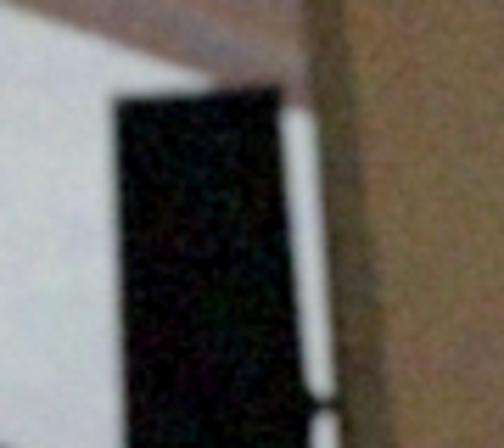

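>>> move:
  target:
    - [-0.006,-0.03,-0.06,0,0,0.01,-0.4,0,0,0,0,0,0,-1]
    - [-0.006,0.005,-0.03,0,0,0.01,-0.4,0,0,0,0,0,0,-1]
    - [-0.006,0.005,0,0,0,0.01,-0.4,0,0,0,0,0,0,-1]
  speed: 0.08
  blend: [0,0.01,0]

>>> move:
  target:
    - [0,-0.03,-0.06,0,0,0,-0.4,0,0,0,0,0,0,-1]
    - [0,-0.004,-0.03,0,0,0,-0.4,0,0,0,0,0,0,-1]
    - [0,-0.004,0,0,0,0,-0.4,0,0,0,0,0,0,-1]
  speed: 0.08
  blend: [0,0.01,0]

>>> move:
  target:
    - [0,-0.03,-0.06,0,0,0,-0.4,0,0,0,0,0,0,-1]
    - [0,-0.004,-0.03,0,0,0,-0.4,0,0,0,0,0,0,-1]
    - [0,-0.004,0,0,0,0,-0.4,0,0,0,0,0,0,-1]
  speed: 0.08
  blend: [0,0.01,0]

>>> move:
  target:
    - [0,-0.03,-0.06,0,0,0,-0.4,0,0,0,0,0,0,-1]
    - [0,-0.004,-0.03,0,0,0,-0.4,0,0,0,0,0,0,-1]
    - [0,-0.004,0,0,0,0,-0.4,0,0,0,0,0,0,-1]
  speed: 0.08
  blend: [0,0.01,0]

Scene clock: 1859.97 s.
left_arm: end_effector_position=(+0.3194, +0.0081, +0.2613) grip_measured=-0.088 grip_effort_nm=-1.05 end_effector_quat_wxyz=(+0.177, -0.198, +0.688, -0.675) | right_arm: end_effector_position=(+0.1434, -0.1153, +0.4988) grip_measured=-0.991 grip_effort_nm=-0.47 end_effector_quat_wxyz=(+0.520, -0.240, +0.804, +0.161)
Joint positions: left_arm=[-0.451 1.263 0.606 0.628 0.567 -1.579 0.043] | right_arm=[1.445 1.341 2.295 -1.524 0.719 0.41 0]
Joint torques (N m): left_arm=[-1.43 -2.88 12.26 2.63 -0.39 -0.1] | right_arm=[0.5 -0.77 2.21 1.61 0.57 0.05]
Heat: left arm: 53 °C; right arm: 37 °C.
Hand target: left_arm +0.3284, -0.0025, +0.3117; +0.219, -0.161, +0.646, -0.713 | right_arm +0.1450, -0.1200, +0.4997; +0.526, -0.235, +0.803, +0.152
Off the commanded pose: left_arm 0.052 m, 9 deg | right_arm 0.005 m, 1 deg.
move: off_target (left_arm); blend cut to 0.009 m at target 2

Scene clock: 1861.83 s.
left_arm: end_effector_position=(+0.3189, +0.0077, +0.2640) grip_measured=-0.088 grip_effort_nm=-1.05 end_effector_quat_wxyz=(+0.178, -0.195, +0.687, -0.677) | right_arm: end_effector_position=(+0.1434, -0.1153, +0.4988) grip_measured=-0.991 grip_effort_nm=-0.48 end_effector_quat_wxyz=(+0.520, -0.240, +0.804, +0.161)
Joint positions: left_arm=[-0.452 1.26 0.609 0.628 0.567 -1.577 0.043] | right_arm=[1.445 1.341 2.295 -1.524 0.719 0.41 0]
Joint torques (N m): left_arm=[-1.43 -2.99 12.52 2.52 -0.41 -0.11] | right_arm=[0.55 -0.75 2.29 1.59 0.59 0.06]
Heat: left arm: 53 °C; right arm: 37 °C.
Hand target: left_arm +0.3281, -0.0024, +0.3141; +0.219, -0.161, +0.646, -0.713 | right_arm +0.1450, -0.1200, +0.4997; +0.526, -0.235, +0.803, +0.152
Off the commanded pose: left_arm 0.052 m, 9 deg | right_arm 0.005 m, 1 deg.
move: off_target (left_arm); blend cut to 0.009 m at target 2

Scene clock: 1863.70 s.
left_arm: end_effector_position=(+0.3191, +0.0076, +0.2671) grip_measured=-0.088 grip_effort_nm=-1.05 end_effector_quat_wxyz=(+0.180, -0.193, +0.686, -0.678) | right_arm: end_effector_position=(+0.1434, -0.1153, +0.4988) grip_measured=-0.991 grip_effort_nm=-0.48 end_effector_quat_wxyz=(+0.520, -0.240, +0.804, +0.161)
Joint positions: left_arm=[-0.452 1.257 0.615 0.625 0.567 -1.577 0.043] | right_arm=[1.445 1.341 2.295 -1.524 0.719 0.41 0]
Joint torques (N m): left_arm=[-1.28 -3.12 12.59 2.43 -0.42 -0.12] | right_arm=[0.36 -0.84 2.17 1.6 0.58 0.03]
Heat: left arm: 53 °C; right arm: 37 °C.
Hand target: left_arm +0.3279, -0.0022, +0.3165; +0.219, -0.161, +0.646, -0.713 | right_arm +0.1450, -0.1200, +0.4997; +0.526, -0.235, +0.803, +0.152
Off the commanded pose: left_arm 0.051 m, 8 deg | right_arm 0.005 m, 1 deg.
move: off_target (left_arm); blend cut to 0.009 m at target 2

Scene clock: 1865.70 s.
left_arm: end_effector_position=(+0.3194, +0.0075, +0.2691) grip_measured=-0.088 grip_effort_nm=-1.05 end_effector_quat_wxyz=(+0.180, -0.193, +0.686, -0.678) | right_arm: end_effector_position=(+0.1434, -0.1153, +0.4988) grip_measured=-0.991 grip_effort_nm=-0.48 end_effector_quat_wxyz=(+0.520, -0.240, +0.804, +0.161)
Joint positions: left_arm=[-0.452 1.254 0.623 0.613 0.566 -1.576 0.043] | right_arm=[1.445 1.341 2.295 -1.524 0.719 0.41 0]
Joint torques (N m): left_arm=[-1.29 -3.15 12.57 2.45 -0.4 -0.13] | right_arm=[0.47 -0.77 2.11 1.59 0.56 0.03]
Heat: left arm: 53 °C; right arm: 37 °C.
Hand target: left_arm +0.3277, -0.0020, +0.3188; +0.219, -0.161, +0.646, -0.713 | right_arm +0.1450, -0.1200, +0.4997; +0.526, -0.235, +0.803, +0.152
Off the commanded pose: left_arm 0.051 m, 8 deg | right_arm 0.005 m, 1 deg.
move: off_target (left_arm); blend cut to 0.009 m at target 2

>>> move:
  target:
    - [0,-0.03,-0.06,0,0,0,-0.4,0,0,0,0,0,0,-1]
    - [0,-0.004,-0.03,0,0,0,-0.4,0,0,0,0,0,0,-1]
    - [0,-0.004,0,0,0,0,-0.4,0,0,0,0,0,0,-1]
  speed: 0.08
  blend: [0,0.01,0]

>>> move:
  target:
    - [-0.004,-0.03,-0.06,0,0,0,-0.4,0,0,0,0,0,0,-1]
    - [-0.004,-0.002,-0.03,0,0,0,-0.4,0,0,0,0,0,0,-1]
    - [-0.004,-0.002,0,0,0,0,-0.4,0,0,0,0,0,0,-1]
  speed: 0.08
  blend: [0,0.01,0]

>>> move:
  target:
    - [0,-0.03,-0.06,0,0,0,-0.4,0,0,0,0,0,0,-1]
    - [0,0.004,-0.03,0,0,0,-0.4,0,0,0,0,0,0,-1]
    - [0,0.004,0,0,0,0,-0.4,0,0,0,0,0,0,-1]
  speed: 0.08
  blend: [0,0.01,0]

>>> move:
  target:
    - [0,-0.03,-0.06,0,0,0,-0.4,0,0,0,0,0,0,-1]
    - [0,0.004,-0.03,0,0,0,-0.4,0,0,0,0,0,0,-1]
    - [0,0.004,0,0,0,0,-0.4,0,0,0,0,0,0,-1]
  speed: 0.08
  blend: [0,0.01,0]

>>> move:
  target:
    - [0,-0.03,-0.06,0,0,0,-0.4,0,0,0,0,0,0,-1]
    - [0,0.004,-0.03,0,0,0,-0.4,0,0,0,0,0,0,-1]
    - [0,0.004,0,0,0,0,-0.4,0,0,0,0,0,0,-1]
  speed: 0.08
  blend: [0,0.01,0]

>>> move:
  target:
    - [0,-0.03,-0.06,0,0,0,-0.4,0,0,0,0,0,0,-1]
    - [0,0.004,-0.03,0,0,0,-0.4,0,0,0,0,0,0,-1]
    - [0,0.004,0,0,0,0,-0.4,0,0,0,0,0,0,-1]
  speed: 0.08
  blend: [0,0.01,0]
  cameras: ["cam_right_wrist"]

Scene clock: 1888.77 s.
left_arm: end_effector_position=(+0.3192, +0.0072, +0.2718) grip_measured=-0.088 grip_effort_nm=-1.05 end_effector_quat_wxyz=(+0.181, -0.193, +0.686, -0.678) | right_arm: end_effector_position=(+0.1434, -0.1153, +0.4988) grip_measured=-0.991 grip_effort_nm=-0.48 end_effector_quat_wxyz=(+0.520, -0.240, +0.804, +0.161)
Joint positions: left_arm=[-0.454 1.25 0.63 0.602 0.565 -1.575 0.043] | right_arm=[1.445 1.341 2.295 -1.524 0.719 0.41 0]
Joint torques (N m): left_arm=[-1.21 -3.28 12.59 2.46 -0.39 -0.13] | right_arm=[0.49 -0.8 2.17 1.61 0.56 0]
Heat: left arm: 54 °C; right arm: 37 °C.
Hand target: left_arm +0.3274, -0.0018, +0.3212; +0.219, -0.161, +0.646, -0.713 | right_arm +0.1450, -0.1200, +0.4997; +0.526, -0.235, +0.803, +0.152
Off the commanded pose: left_arm 0.051 m, 8 deg | right_arm 0.005 m, 1 deg.
move: off_target (left_arm); blend cut to 0.009 m at target 2

Scene clock: 1890.80 s.
left_arm: end_effector_position=(+0.3211, +0.0083, +0.2724) grip_measured=-0.088 grip_effort_nm=-1.05 end_effector_quat_wxyz=(+0.180, -0.193, +0.687, -0.677) | right_arm: end_effector_position=(+0.1434, -0.1153, +0.4988) grip_measured=-0.991 grip_effort_nm=-0.48 end_effector_quat_wxyz=(+0.520, -0.240, +0.804, +0.161)
Joint positions: left_arm=[-0.446 1.253 0.638 0.594 0.573 -1.574 0.043] | right_arm=[1.445 1.341 2.295 -1.524 0.719 0.41 0]
Joint torques (N m): left_arm=[-1.18 -3.33 12.52 2.5 -0.37 -0.16] | right_arm=[0.47 -0.7 2.13 1.59 0.56 0.05]
Heat: left arm: 53 °C; right arm: 37 °C.
Hand target: left_arm +0.3293, -0.0005, +0.3225; +0.219, -0.161, +0.646, -0.713 | right_arm +0.1450, -0.1200, +0.4997; +0.526, -0.235, +0.803, +0.152
Off the commanded pose: left_arm 0.052 m, 9 deg | right_arm 0.005 m, 1 deg.
move: off_target (left_arm); blend cut to 0.009 m at target 2

Scene clock: 1892.80 s.
left_arm: end_effector_position=(+0.3217, +0.0084, +0.2712) grip_measured=-0.088 grip_effort_nm=-1.05 end_effector_quat_wxyz=(+0.179, -0.194, +0.687, -0.676) | right_arm: end_effector_position=(+0.1434, -0.1153, +0.4988) grip_measured=-0.991 grip_effort_nm=-0.48 end_effector_quat_wxyz=(+0.520, -0.240, +0.804, +0.161)
Joint positions: left_arm=[-0.445 1.256 0.638 0.593 0.574 -1.574 0.043] | right_arm=[1.445 1.341 2.295 -1.524 0.719 0.41 0]
Joint torques (N m): left_arm=[-1.42 -3.02 11.97 2.6 -0.37 -0.13] | right_arm=[0.44 -0.73 2.06 1.58 0.57 0.02]
Heat: left arm: 53 °C; right arm: 37 °C.
Hand target: left_arm +0.3295, -0.0007, +0.3201; +0.219, -0.161, +0.646, -0.713 | right_arm +0.1450, -0.1200, +0.4997; +0.526, -0.235, +0.803, +0.152
Off the commanded pose: left_arm 0.050 m, 9 deg | right_arm 0.005 m, 1 deg.
move: off_target (left_arm); blend cut to 0.009 m at target 2

Scene clock: 1894.73 s.
left_arm: end_effector_position=(+0.3226, +0.0090, +0.2721) grip_measured=-0.088 grip_effort_nm=-1.05 end_effector_quat_wxyz=(+0.181, -0.193, +0.686, -0.678) | right_arm: end_effector_position=(+0.1434, -0.1153, +0.4988) grip_measured=-0.991 grip_effort_nm=-0.48 end_effector_quat_wxyz=(+0.520, -0.240, +0.804, +0.161)
Joint positions: left_arm=[-0.442 1.259 0.638 0.602 0.576 -1.573 0.043] | right_arm=[1.445 1.341 2.295 -1.524 0.719 0.41 0]
Joint torques (N m): left_arm=[-1.54 -2.88 11.64 2.64 -0.42 -0.17] | right_arm=[0.44 -0.83 2.11 1.59 0.55 0.03]
Heat: left arm: 53 °C; right arm: 37 °C.
Hand target: left_arm +0.3298, -0.0009, +0.3177; +0.219, -0.161, +0.646, -0.713 | right_arm +0.1450, -0.1200, +0.4997; +0.526, -0.235, +0.803, +0.152
Off the commanded pose: left_arm 0.047 m, 8 deg | right_arm 0.005 m, 1 deg.
move: off_target (left_arm); blend cut to 0.009 m at target 2

Scene clock: 1896.67 s.
left_arm: end_effector_position=(+0.3232, +0.0091, +0.2733) grip_measured=-0.088 grip_effort_nm=-1.05 end_effector_quat_wxyz=(+0.184, -0.190, +0.684, -0.680) | right_arm: end_effector_position=(+0.1434, -0.1153, +0.4988) grip_measured=-0.991 grip_effort_nm=-0.47 end_effector_quat_wxyz=(+0.520, -0.240, +0.804, +0.161)
Joint positions: left_arm=[-0.44 1.262 0.638 0.613 0.578 -1.573 0.043] | right_arm=[1.445 1.341 2.295 -1.524 0.719 0.41 0]
Joint torques (N m): left_arm=[-1.69 -2.63 11.15 2.6 -0.45 -0.17] | right_arm=[0.42 -0.76 2.19 1.63 0.58 0.05]
Heat: left arm: 53 °C; right arm: 37 °C.
Hand target: left_arm +0.3301, -0.0010, +0.3154; +0.219, -0.161, +0.646, -0.713 | right_arm +0.1450, -0.1200, +0.4997; +0.526, -0.235, +0.803, +0.152
Off the commanded pose: left_arm 0.044 m, 8 deg | right_arm 0.005 m, 1 deg.
move: off_target (left_arm); blend cut to 0.009 m at target 2

Scene clock: 1898.70 s.
left_arm: end_effector_position=(+0.3263, +0.0055, +0.2745) grip_measured=-0.088 grip_effort_nm=-1.05 end_effector_quat_wxyz=(+0.191, -0.188, +0.679, -0.683) | right_arm: end_effector_position=(+0.1434, -0.1153, +0.4988) grip_measured=-0.991 grip_effort_nm=-0.48 end_effector_quat_wxyz=(+0.520, -0.240, +0.804, +0.161)
Joint positions: left_arm=[-0.452 1.283 0.639 0.652 0.557 -1.573 0.043] | right_arm=[1.445 1.341 2.295 -1.524 0.719 0.41 0]
Joint torques (N m): left_arm=[-0.83 -3.48 10.77 2.37 -0.23 -0.16] | right_arm=[0.47 -0.87 2.18 1.64 0.57 0.09]
Heat: left arm: 53 °C; right arm: 37 °C.
Hand target: left_arm +0.3303, -0.0012, +0.3131; +0.220, -0.161, +0.646, -0.713 | right_arm +0.1450, -0.1200, +0.4997; +0.526, -0.235, +0.803, +0.152
Off the commanded pose: left_arm 0.039 m, 7 deg | right_arm 0.005 m, 1 deg.
move: off_target (left_arm); blend cut to 0.009 m at target 2
Images, in order (width x height): cam_right_wrist 896x504.

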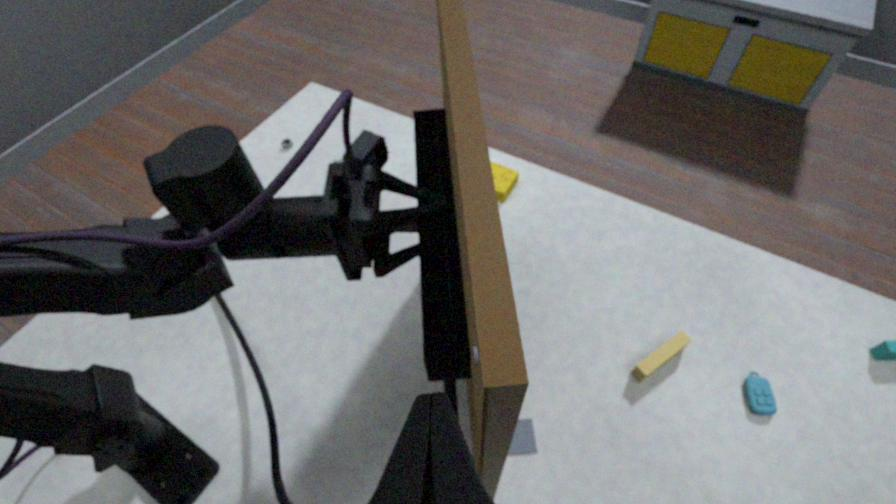

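>>> zoom_image:
  camera: "cam_right_wrist"
  region: [390, 90, 520, 390]

Scaled by 1.680.

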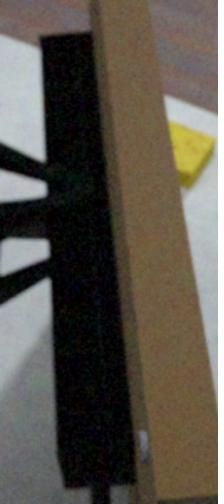

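>>> move:
  target: [0,0.03,-0.01,0,0,0,-0.4,0,0,0,0,0,0,-1]
  speed: 0.02

Scene clock: 1911.53 s.
left_arm: end_effector_position=(+0.3262, +0.0057, +0.2746) grip_measured=-0.088 grip_effort_nm=-1.05 end_effector_quat_wxyz=(+0.197, -0.181, +0.671, -0.691) | right_arm: end_effector_position=(+0.1434, -0.1153, +0.4988) grip_measured=-0.991 grip_effort_nm=-0.48 end_effector_quat_wxyz=(+0.520, -0.240, +0.804, +0.161)
Joint positions: left_arm=[-0.451 1.299 0.62 0.719 0.561 -1.577 0.043] | right_arm=[1.445 1.341 2.295 -1.524 0.719 0.41 0]
Joint torques (N m): left_arm=[-0.25 -2.5 7.77 2.52 -0.17 -0.08] | right_arm=[0.47 -0.75 2.19 1.61 0.55 0.04]
Heat: left arm: 53 °C; right arm: 37 °C.
Hand target: left_arm +0.3291, +0.0027, +0.2945; +0.219, -0.161, +0.646, -0.713 | right_arm +0.1450, -0.1200, +0.4997; +0.526, -0.235, +0.803, +0.152
Off the commanded pose: left_arm 0.020 m, 5 deg | right_arm 0.005 m, 1 deg.
move: off_target (left_arm)

>>> move:
  target: [0,0.03,0,0,0,0,-0.4,0,0,0,0,0,0,-1]
  speed: 0.02
  cameras: ["cam_right_wrist"]

>>> zoom_image:
  camera: "cam_right_wrist"
  region: [390, 90, 520, 390]

Scene clock: 1915.63 s.
left_arm: end_effector_position=(+0.3258, +0.0064, +0.2726) grip_measured=-0.088 grip_effort_nm=-1.05 end_effector_quat_wxyz=(+0.203, -0.171, +0.653, -0.710) | right_arm: end_effector_position=(+0.1434, -0.1153, +0.4988) grip_measured=-0.991 grip_effort_nm=-0.48 end_effector_quat_wxyz=(+0.520, -0.240, +0.804, +0.161)
Joint positions: left_arm=[-0.446 1.342 0.575 0.873 0.57 -1.606 0.043] | right_arm=[1.445 1.341 2.295 -1.524 0.719 0.41 0]
Joint torques (N m): left_arm=[-0.7 -1.68 7.76 1.9 -0.31 0.25] | right_arm=[0.46 -0.8 2.1 1.59 0.57 0.03]
Heat: left arm: 54 °C; right arm: 37 °C.
Hand target: left_arm +0.3310, +0.0014, +0.2766; +0.219, -0.161, +0.646, -0.713 | right_arm +0.1450, -0.1200, +0.4997; +0.526, -0.235, +0.803, +0.152
Off the commanded pose: left_arm 0.008 m, 2 deg | right_arm 0.005 m, 1 deg.
move: done
Images, in order (width x height): cam_right_wrist 896x504.

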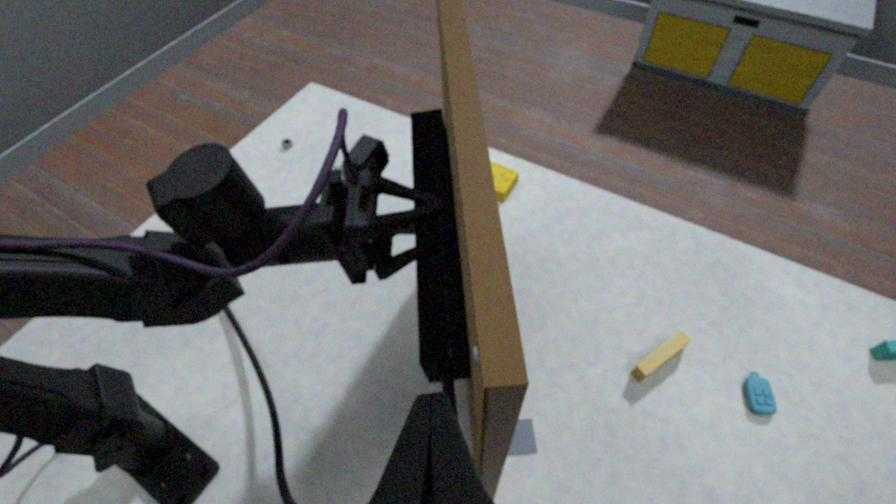

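Scaled by 1.680.

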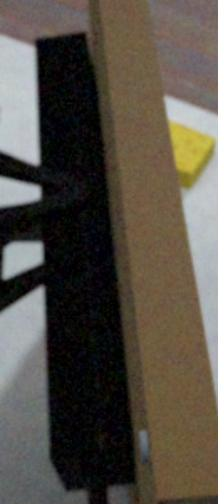

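>>> move:
  target:
    - [0.0,-0.02,-0.08,0,0,0,-0.4,0,0,0,0,0,0,-1]
    - [0.004,-0.045,-0.03,0,0,0,-0.4,0,0,0,0,0,0,-1]
    - [0.004,-0.045,0.009,0,0,0,-0.4,0,0,0,0,0,0,-1]
  speed: 0.08
  blend: [0,0.01,0]

>>> move:
  target:
    - [0,-0.02,-0.06,0,0,0,-0.4,0,0,0,0,0,0,-1]
    - [0,0.004,-0.03,0,0,0,-0.4,0,0,0,0,0,0,-1]
    - [0,0.004,0,0,0,0,-0.4,0,0,0,0,0,0,-1]
  speed: 0.08
  blend: [0,0.01,0]

>>> move:
  target:
    - [0,-0.02,-0.06,0,0,0,-0.4,0,0,0,0,0,0,-1]
    - [0,0.004,-0.03,0,0,0,-0.4,0,0,0,0,0,0,-1]
    - [0,0.004,0,0,0,0,-0.4,0,0,0,0,0,0,-1]
  speed: 0.08
  blend: [0,0.01,0]

Scene clock: 1954.03 s.
left_arm: end_effector_position=(+0.3228, +0.0045, +0.2790) grip_measured=-0.088 grip_effort_nm=-1.05 end_effector_quat_wxyz=(+0.207, -0.168, +0.661, -0.702) | right_arm: end_effector_position=(+0.1434, -0.1153, +0.4988) grip_measured=-0.991 grip_effort_nm=-0.48 end_effector_quat_wxyz=(+0.520, -0.240, +0.804, +0.161)
Joint positions: left_arm=[-0.458 1.303 0.6 0.787 0.557 -1.578 0.043] | right_arm=[1.445 1.341 2.295 -1.524 0.719 0.41 0]
Joint torques (N m): left_arm=[-1.01 -3.32 11.82 1.4 -0.36 -0.08] | right_arm=[0.47 -0.81 2.11 1.6 0.59 0.05]
Heat: left arm: 52 °C; right arm: 37 °C.
Hand target: left_arm +0.3289, -0.0025, +0.3039; +0.219, -0.161, +0.646, -0.713 | right_arm +0.1450, -0.1200, +0.4997; +0.526, -0.235, +0.803, +0.152
Off the commanded pose: left_arm 0.027 m, 3 deg | right_arm 0.005 m, 1 deg.
move: off_target (left_arm)

Scene clock: 1956.10 s.
left_arm: end_effector_position=(+0.3220, +0.0095, +0.2702) grip_measured=-0.088 grip_effort_nm=-1.05 end_effector_quat_wxyz=(+0.192, -0.181, +0.675, -0.689) | right_arm: end_effector_position=(+0.1434, -0.1153, +0.4988) grip_measured=-0.991 grip_effort_nm=-0.48 end_effector_quat_wxyz=(+0.520, -0.240, +0.804, +0.161)
Joint positions: left_arm=[-0.44 1.28 0.6 0.709 0.579 -1.576 0.043] | right_arm=[1.445 1.341 2.295 -1.524 0.719 0.41 0]
Joint torques (N m): left_arm=[-2.32 -1.76 11.17 2.34 -0.55 -0.13] | right_arm=[0.42 -0.87 2.28 1.58 0.57 0.06]
Heat: left arm: 52 °C; right arm: 37 °C.
Hand target: left_arm +0.3291, -0.0027, +0.3015; +0.219, -0.161, +0.646, -0.713 | right_arm +0.1450, -0.1200, +0.4997; +0.526, -0.235, +0.803, +0.152
Off the commanded pose: left_arm 0.034 m, 6 deg | right_arm 0.005 m, 1 deg.
move: off_target (left_arm); blend cut to 0.009 m at target 2

Scene clock: 1958.13 s.
left_arm: end_effector_position=(+0.3221, +0.0098, +0.2655) grip_measured=-0.088 grip_effort_nm=-1.05 end_effector_quat_wxyz=(+0.191, -0.183, +0.677, -0.687) | right_arm: end_effector_position=(+0.1434, -0.1153, +0.4988) grip_measured=-0.991 grip_effort_nm=-0.47 end_effector_quat_wxyz=(+0.520, -0.240, +0.804, +0.161)
Joint positions: left_arm=[-0.44 1.285 0.59 0.714 0.577 -1.574 0.043] | right_arm=[1.445 1.341 2.295 -1.524 0.719 0.41 0]
Joint torques (N m): left_arm=[-2.3 -1.81 11.26 2.38 -0.53 -0.12] | right_arm=[0.47 -0.59 2.24 1.59 0.58 0.02]
Heat: left arm: 52 °C; right arm: 37 °C.
Hand target: left_arm +0.3294, -0.0029, +0.2991; +0.219, -0.161, +0.646, -0.713 | right_arm +0.1450, -0.1200, +0.4997; +0.526, -0.235, +0.803, +0.152
Off the commanded pose: left_arm 0.037 m, 6 deg | right_arm 0.005 m, 1 deg.
move: off_target (left_arm); blend cut to 0.009 m at target 2

>>> move:
  target:
    - [0,-0.02,-0.06,0,0,0,-0.4,0,0,0,0,0,0,-1]
    - [0,0.004,-0.03,0,0,0,-0.4,0,0,0,0,0,0,-1]
    - [0,0.004,0,0,0,0,-0.4,0,0,0,0,0,0,-1]
  speed: 0.08
  blend: [0,0.01,0]

>>> move:
  target:
    - [0,-0.02,-0.06,0,0,0,-0.4,0,0,0,0,0,0,-1]
    - [0,0.004,-0.03,0,0,0,-0.4,0,0,0,0,0,0,-1]
    - [0,0.004,0,0,0,0,-0.4,0,0,0,0,0,0,-1]
  speed: 0.08
  blend: [0,0.01,0]

>>> move:
  target:
    - [0,-0.02,-0.06,0,0,0,-0.4,0,0,0,0,0,0,-1]
    - [0,0.004,-0.03,0,0,0,-0.4,0,0,0,0,0,0,-1]
    - [0,0.004,0,0,0,0,-0.4,0,0,0,0,0,0,-1]
  speed: 0.08
  blend: [0,0.01,0]

>>> move:
  target:
    - [0,-0.02,-0.06,0,0,0,-0.4,0,0,0,0,0,0,-1]
    - [0,0.004,-0.03,0,0,0,-0.4,0,0,0,0,0,0,-1]
    - [0,0.004,0,0,0,0,-0.4,0,0,0,0,0,0,-1]
  speed: 0.08
  blend: [0,0.01,0]

>>> move:
  target:
    - [0,-0.02,-0.06,0,0,0,-0.4,0,0,0,0,0,0,-1]
    - [0,0.004,-0.03,0,0,0,-0.4,0,0,0,0,0,0,-1]
    - [0,0.004,0,0,0,0,-0.4,0,0,0,0,0,0,-1]
  speed: 0.08
  blend: [0,0.01,0]

>>> move:
  target:
    - [0,-0.02,-0.06,0,0,0,-0.4,0,0,0,0,0,0,-1]
    - [0,0.004,-0.03,0,0,0,-0.4,0,0,0,0,0,0,-1]
    - [0,0.004,0,0,0,0,-0.4,0,0,0,0,0,0,-1]
  speed: 0.08
  blend: [0,0.01,0]

Scene clock: 1971.37 s.
left_arm: end_effector_position=(+0.3215, +0.0099, +0.2619) grip_measured=-0.088 grip_effort_nm=-1.05 end_effector_quat_wxyz=(+0.190, -0.184, +0.679, -0.685) | right_arm: end_effector_position=(+0.1434, -0.1153, +0.4988) grip_measured=-0.991 grip_effort_nm=-0.48 end_effector_quat_wxyz=(+0.520, -0.240, +0.804, +0.161)
Joint positions: left_arm=[-0.44 1.288 0.583 0.718 0.578 -1.573 0.043] | right_arm=[1.445 1.341 2.295 -1.524 0.719 0.41 0]
Joint torques (N m): left_arm=[-2.29 -1.72 11.29 2.46 -0.54 -0.14] | right_arm=[0.47 -0.72 2.18 1.6 0.59 0.03]
Heat: left arm: 54 °C; right arm: 37 °C.
Hand target: left_arm +0.3296, -0.0031, +0.2968; +0.219, -0.161, +0.646, -0.713 | right_arm +0.1450, -0.1200, +0.4997; +0.526, -0.235, +0.803, +0.152
Off the commanded pose: left_arm 0.038 m, 7 deg | right_arm 0.005 m, 1 deg.
move: off_target (left_arm); blend cut to 0.009 m at target 2

Scene clock: 1973.40 s.
left_arm: end_effector_position=(+0.3226, +0.0097, +0.2573) grip_measured=-0.088 grip_effort_nm=-1.05 end_effector_quat_wxyz=(+0.189, -0.188, +0.680, -0.683) | right_arm: end_effector_position=(+0.1434, -0.1153, +0.4988) grip_measured=-0.991 grip_effort_nm=-0.48 end_effector_quat_wxyz=(+0.520, -0.240, +0.804, +0.161)
Joint positions: left_arm=[-0.442 1.297 0.577 0.725 0.572 -1.572 0.043] | right_arm=[1.445 1.341 2.295 -1.524 0.719 0.41 0]
Joint torques (N m): left_arm=[-2.13 -1.99 11.19 2.5 -0.46 -0.17] | right_arm=[0.5 -0.8 2.21 1.58 0.57 0.04]
Heat: left arm: 54 °C; right arm: 37 °C.
Hand target: left_arm +0.3299, -0.0032, +0.2944; +0.219, -0.161, +0.646, -0.713 | right_arm +0.1450, -0.1200, +0.4997; +0.526, -0.235, +0.803, +0.152
Off the commanded pose: left_arm 0.040 m, 7 deg | right_arm 0.005 m, 1 deg.
move: off_target (left_arm); blend cut to 0.009 m at target 2

Scene clock: 1975.53 s.
left_arm: end_effector_position=(+0.3257, +0.0050, +0.2518) grip_measured=-0.088 grip_effort_nm=-1.05 end_effector_quat_wxyz=(+0.192, -0.192, +0.680, -0.681) | right_arm: end_effector_position=(+0.1434, -0.1153, +0.4988) grip_measured=-0.991 grip_effort_nm=-0.47 end_effector_quat_wxyz=(+0.520, -0.240, +0.804, +0.161)
Joint positions: left_arm=[-0.46 1.326 0.575 0.753 0.542 -1.572 0.043] | right_arm=[1.445 1.341 2.295 -1.524 0.719 0.41 0]
Joint torques (N m): left_arm=[-1.03 -3.43 10.86 2.38 -0.15 -0.14] | right_arm=[0.46 -0.81 2.25 1.65 0.58 0.03]
Heat: left arm: 53 °C; right arm: 37 °C.
Hand target: left_arm +0.3301, -0.0034, +0.2920; +0.219, -0.161, +0.646, -0.713 | right_arm +0.1450, -0.1200, +0.4997; +0.526, -0.235, +0.803, +0.152
Off the commanded pose: left_arm 0.041 m, 7 deg | right_arm 0.005 m, 1 deg.
move: off_target (left_arm); blend cut to 0.009 m at target 2

Scene clock: 1977.23 s.
left_arm: end_effector_position=(+0.3267, +0.0053, +0.2518) grip_measured=-0.089 grip_effort_nm=-1.05 end_effector_quat_wxyz=(+0.194, -0.192, +0.679, -0.682) | right_arm: end_effector_position=(+0.1434, -0.1153, +0.4988) grip_measured=-0.991 grip_effort_nm=-0.48 end_effector_quat_wxyz=(+0.520, -0.240, +0.804, +0.161)
Joint positions: left_arm=[-0.458 1.331 0.575 0.761 0.542 -1.573 0.043] | right_arm=[1.445 1.341 2.295 -1.524 0.719 0.41 0]
Joint torques (N m): left_arm=[-1.02 -3.34 10.52 2.44 -0.14 -0.11] | right_arm=[0.38 -0.88 2.18 1.61 0.55 0.01]
Heat: left arm: 53 °C; right arm: 37 °C.
Hand target: left_arm +0.3304, -0.0035, +0.2896; +0.219, -0.161, +0.646, -0.713 | right_arm +0.1450, -0.1200, +0.4997; +0.526, -0.235, +0.803, +0.152
Off the commanded pose: left_arm 0.039 m, 7 deg | right_arm 0.005 m, 1 deg.
move: off_target (left_arm); blend cut to 0.009 m at target 2

Scene clock: 1978.93 s.
left_arm: end_effector_position=(+0.3269, +0.0054, +0.2522) grip_measured=-0.089 grip_effort_nm=-1.05 end_effector_quat_wxyz=(+0.195, -0.190, +0.678, -0.683) | right_arm: end_effector_position=(+0.1434, -0.1153, +0.4988) grip_measured=-0.991 grip_effort_nm=-0.48 end_effector_quat_wxyz=(+0.520, -0.240, +0.804, +0.161)
Joint positions: left_arm=[-0.457 1.334 0.573 0.771 0.544 -1.572 0.043] | right_arm=[1.445 1.341 2.295 -1.524 0.719 0.41 0]
Joint torques (N m): left_arm=[-1.14 -3 10.24 2.42 -0.18 -0.13] | right_arm=[0.42 -0.77 2.18 1.58 0.53 0.02]
Heat: left arm: 53 °C; right arm: 37 °C.
Hand target: left_arm +0.3307, -0.0037, +0.2872; +0.219, -0.161, +0.646, -0.713 | right_arm +0.1450, -0.1200, +0.4997; +0.526, -0.235, +0.803, +0.152
Off the commanded pose: left_arm 0.036 m, 7 deg | right_arm 0.005 m, 1 deg.
move: off_target (left_arm); blend cut to 0.009 m at target 2

Scene clock: 1980.63 s.
left_arm: end_effector_position=(+0.3271, +0.0056, +0.2521) grip_measured=-0.089 grip_effort_nm=-1.05 end_effector_quat_wxyz=(+0.196, -0.189, +0.676, -0.685) | right_arm: end_effector_position=(+0.1434, -0.1153, +0.4988) grip_measured=-0.991 grip_effort_nm=-0.47 end_effector_quat_wxyz=(+0.520, -0.240, +0.804, +0.161)
Joint positions: left_arm=[-0.455 1.339 0.57 0.784 0.547 -1.573 0.043] | right_arm=[1.445 1.341 2.295 -1.524 0.719 0.41 0]
Joint torques (N m): left_arm=[-1.28 -2.74 10.06 2.43 -0.2 -0.11] | right_arm=[0.34 -0.81 2.24 1.61 0.58 0.03]
Heat: left arm: 53 °C; right arm: 37 °C.
Hand target: left_arm +0.3309, -0.0039, +0.2848; +0.219, -0.161, +0.646, -0.713 | right_arm +0.1450, -0.1200, +0.4997; +0.526, -0.235, +0.803, +0.152
Off the commanded pose: left_arm 0.034 m, 6 deg | right_arm 0.005 m, 1 deg.
move: off_target (left_arm); blend cut to 0.009 m at target 2


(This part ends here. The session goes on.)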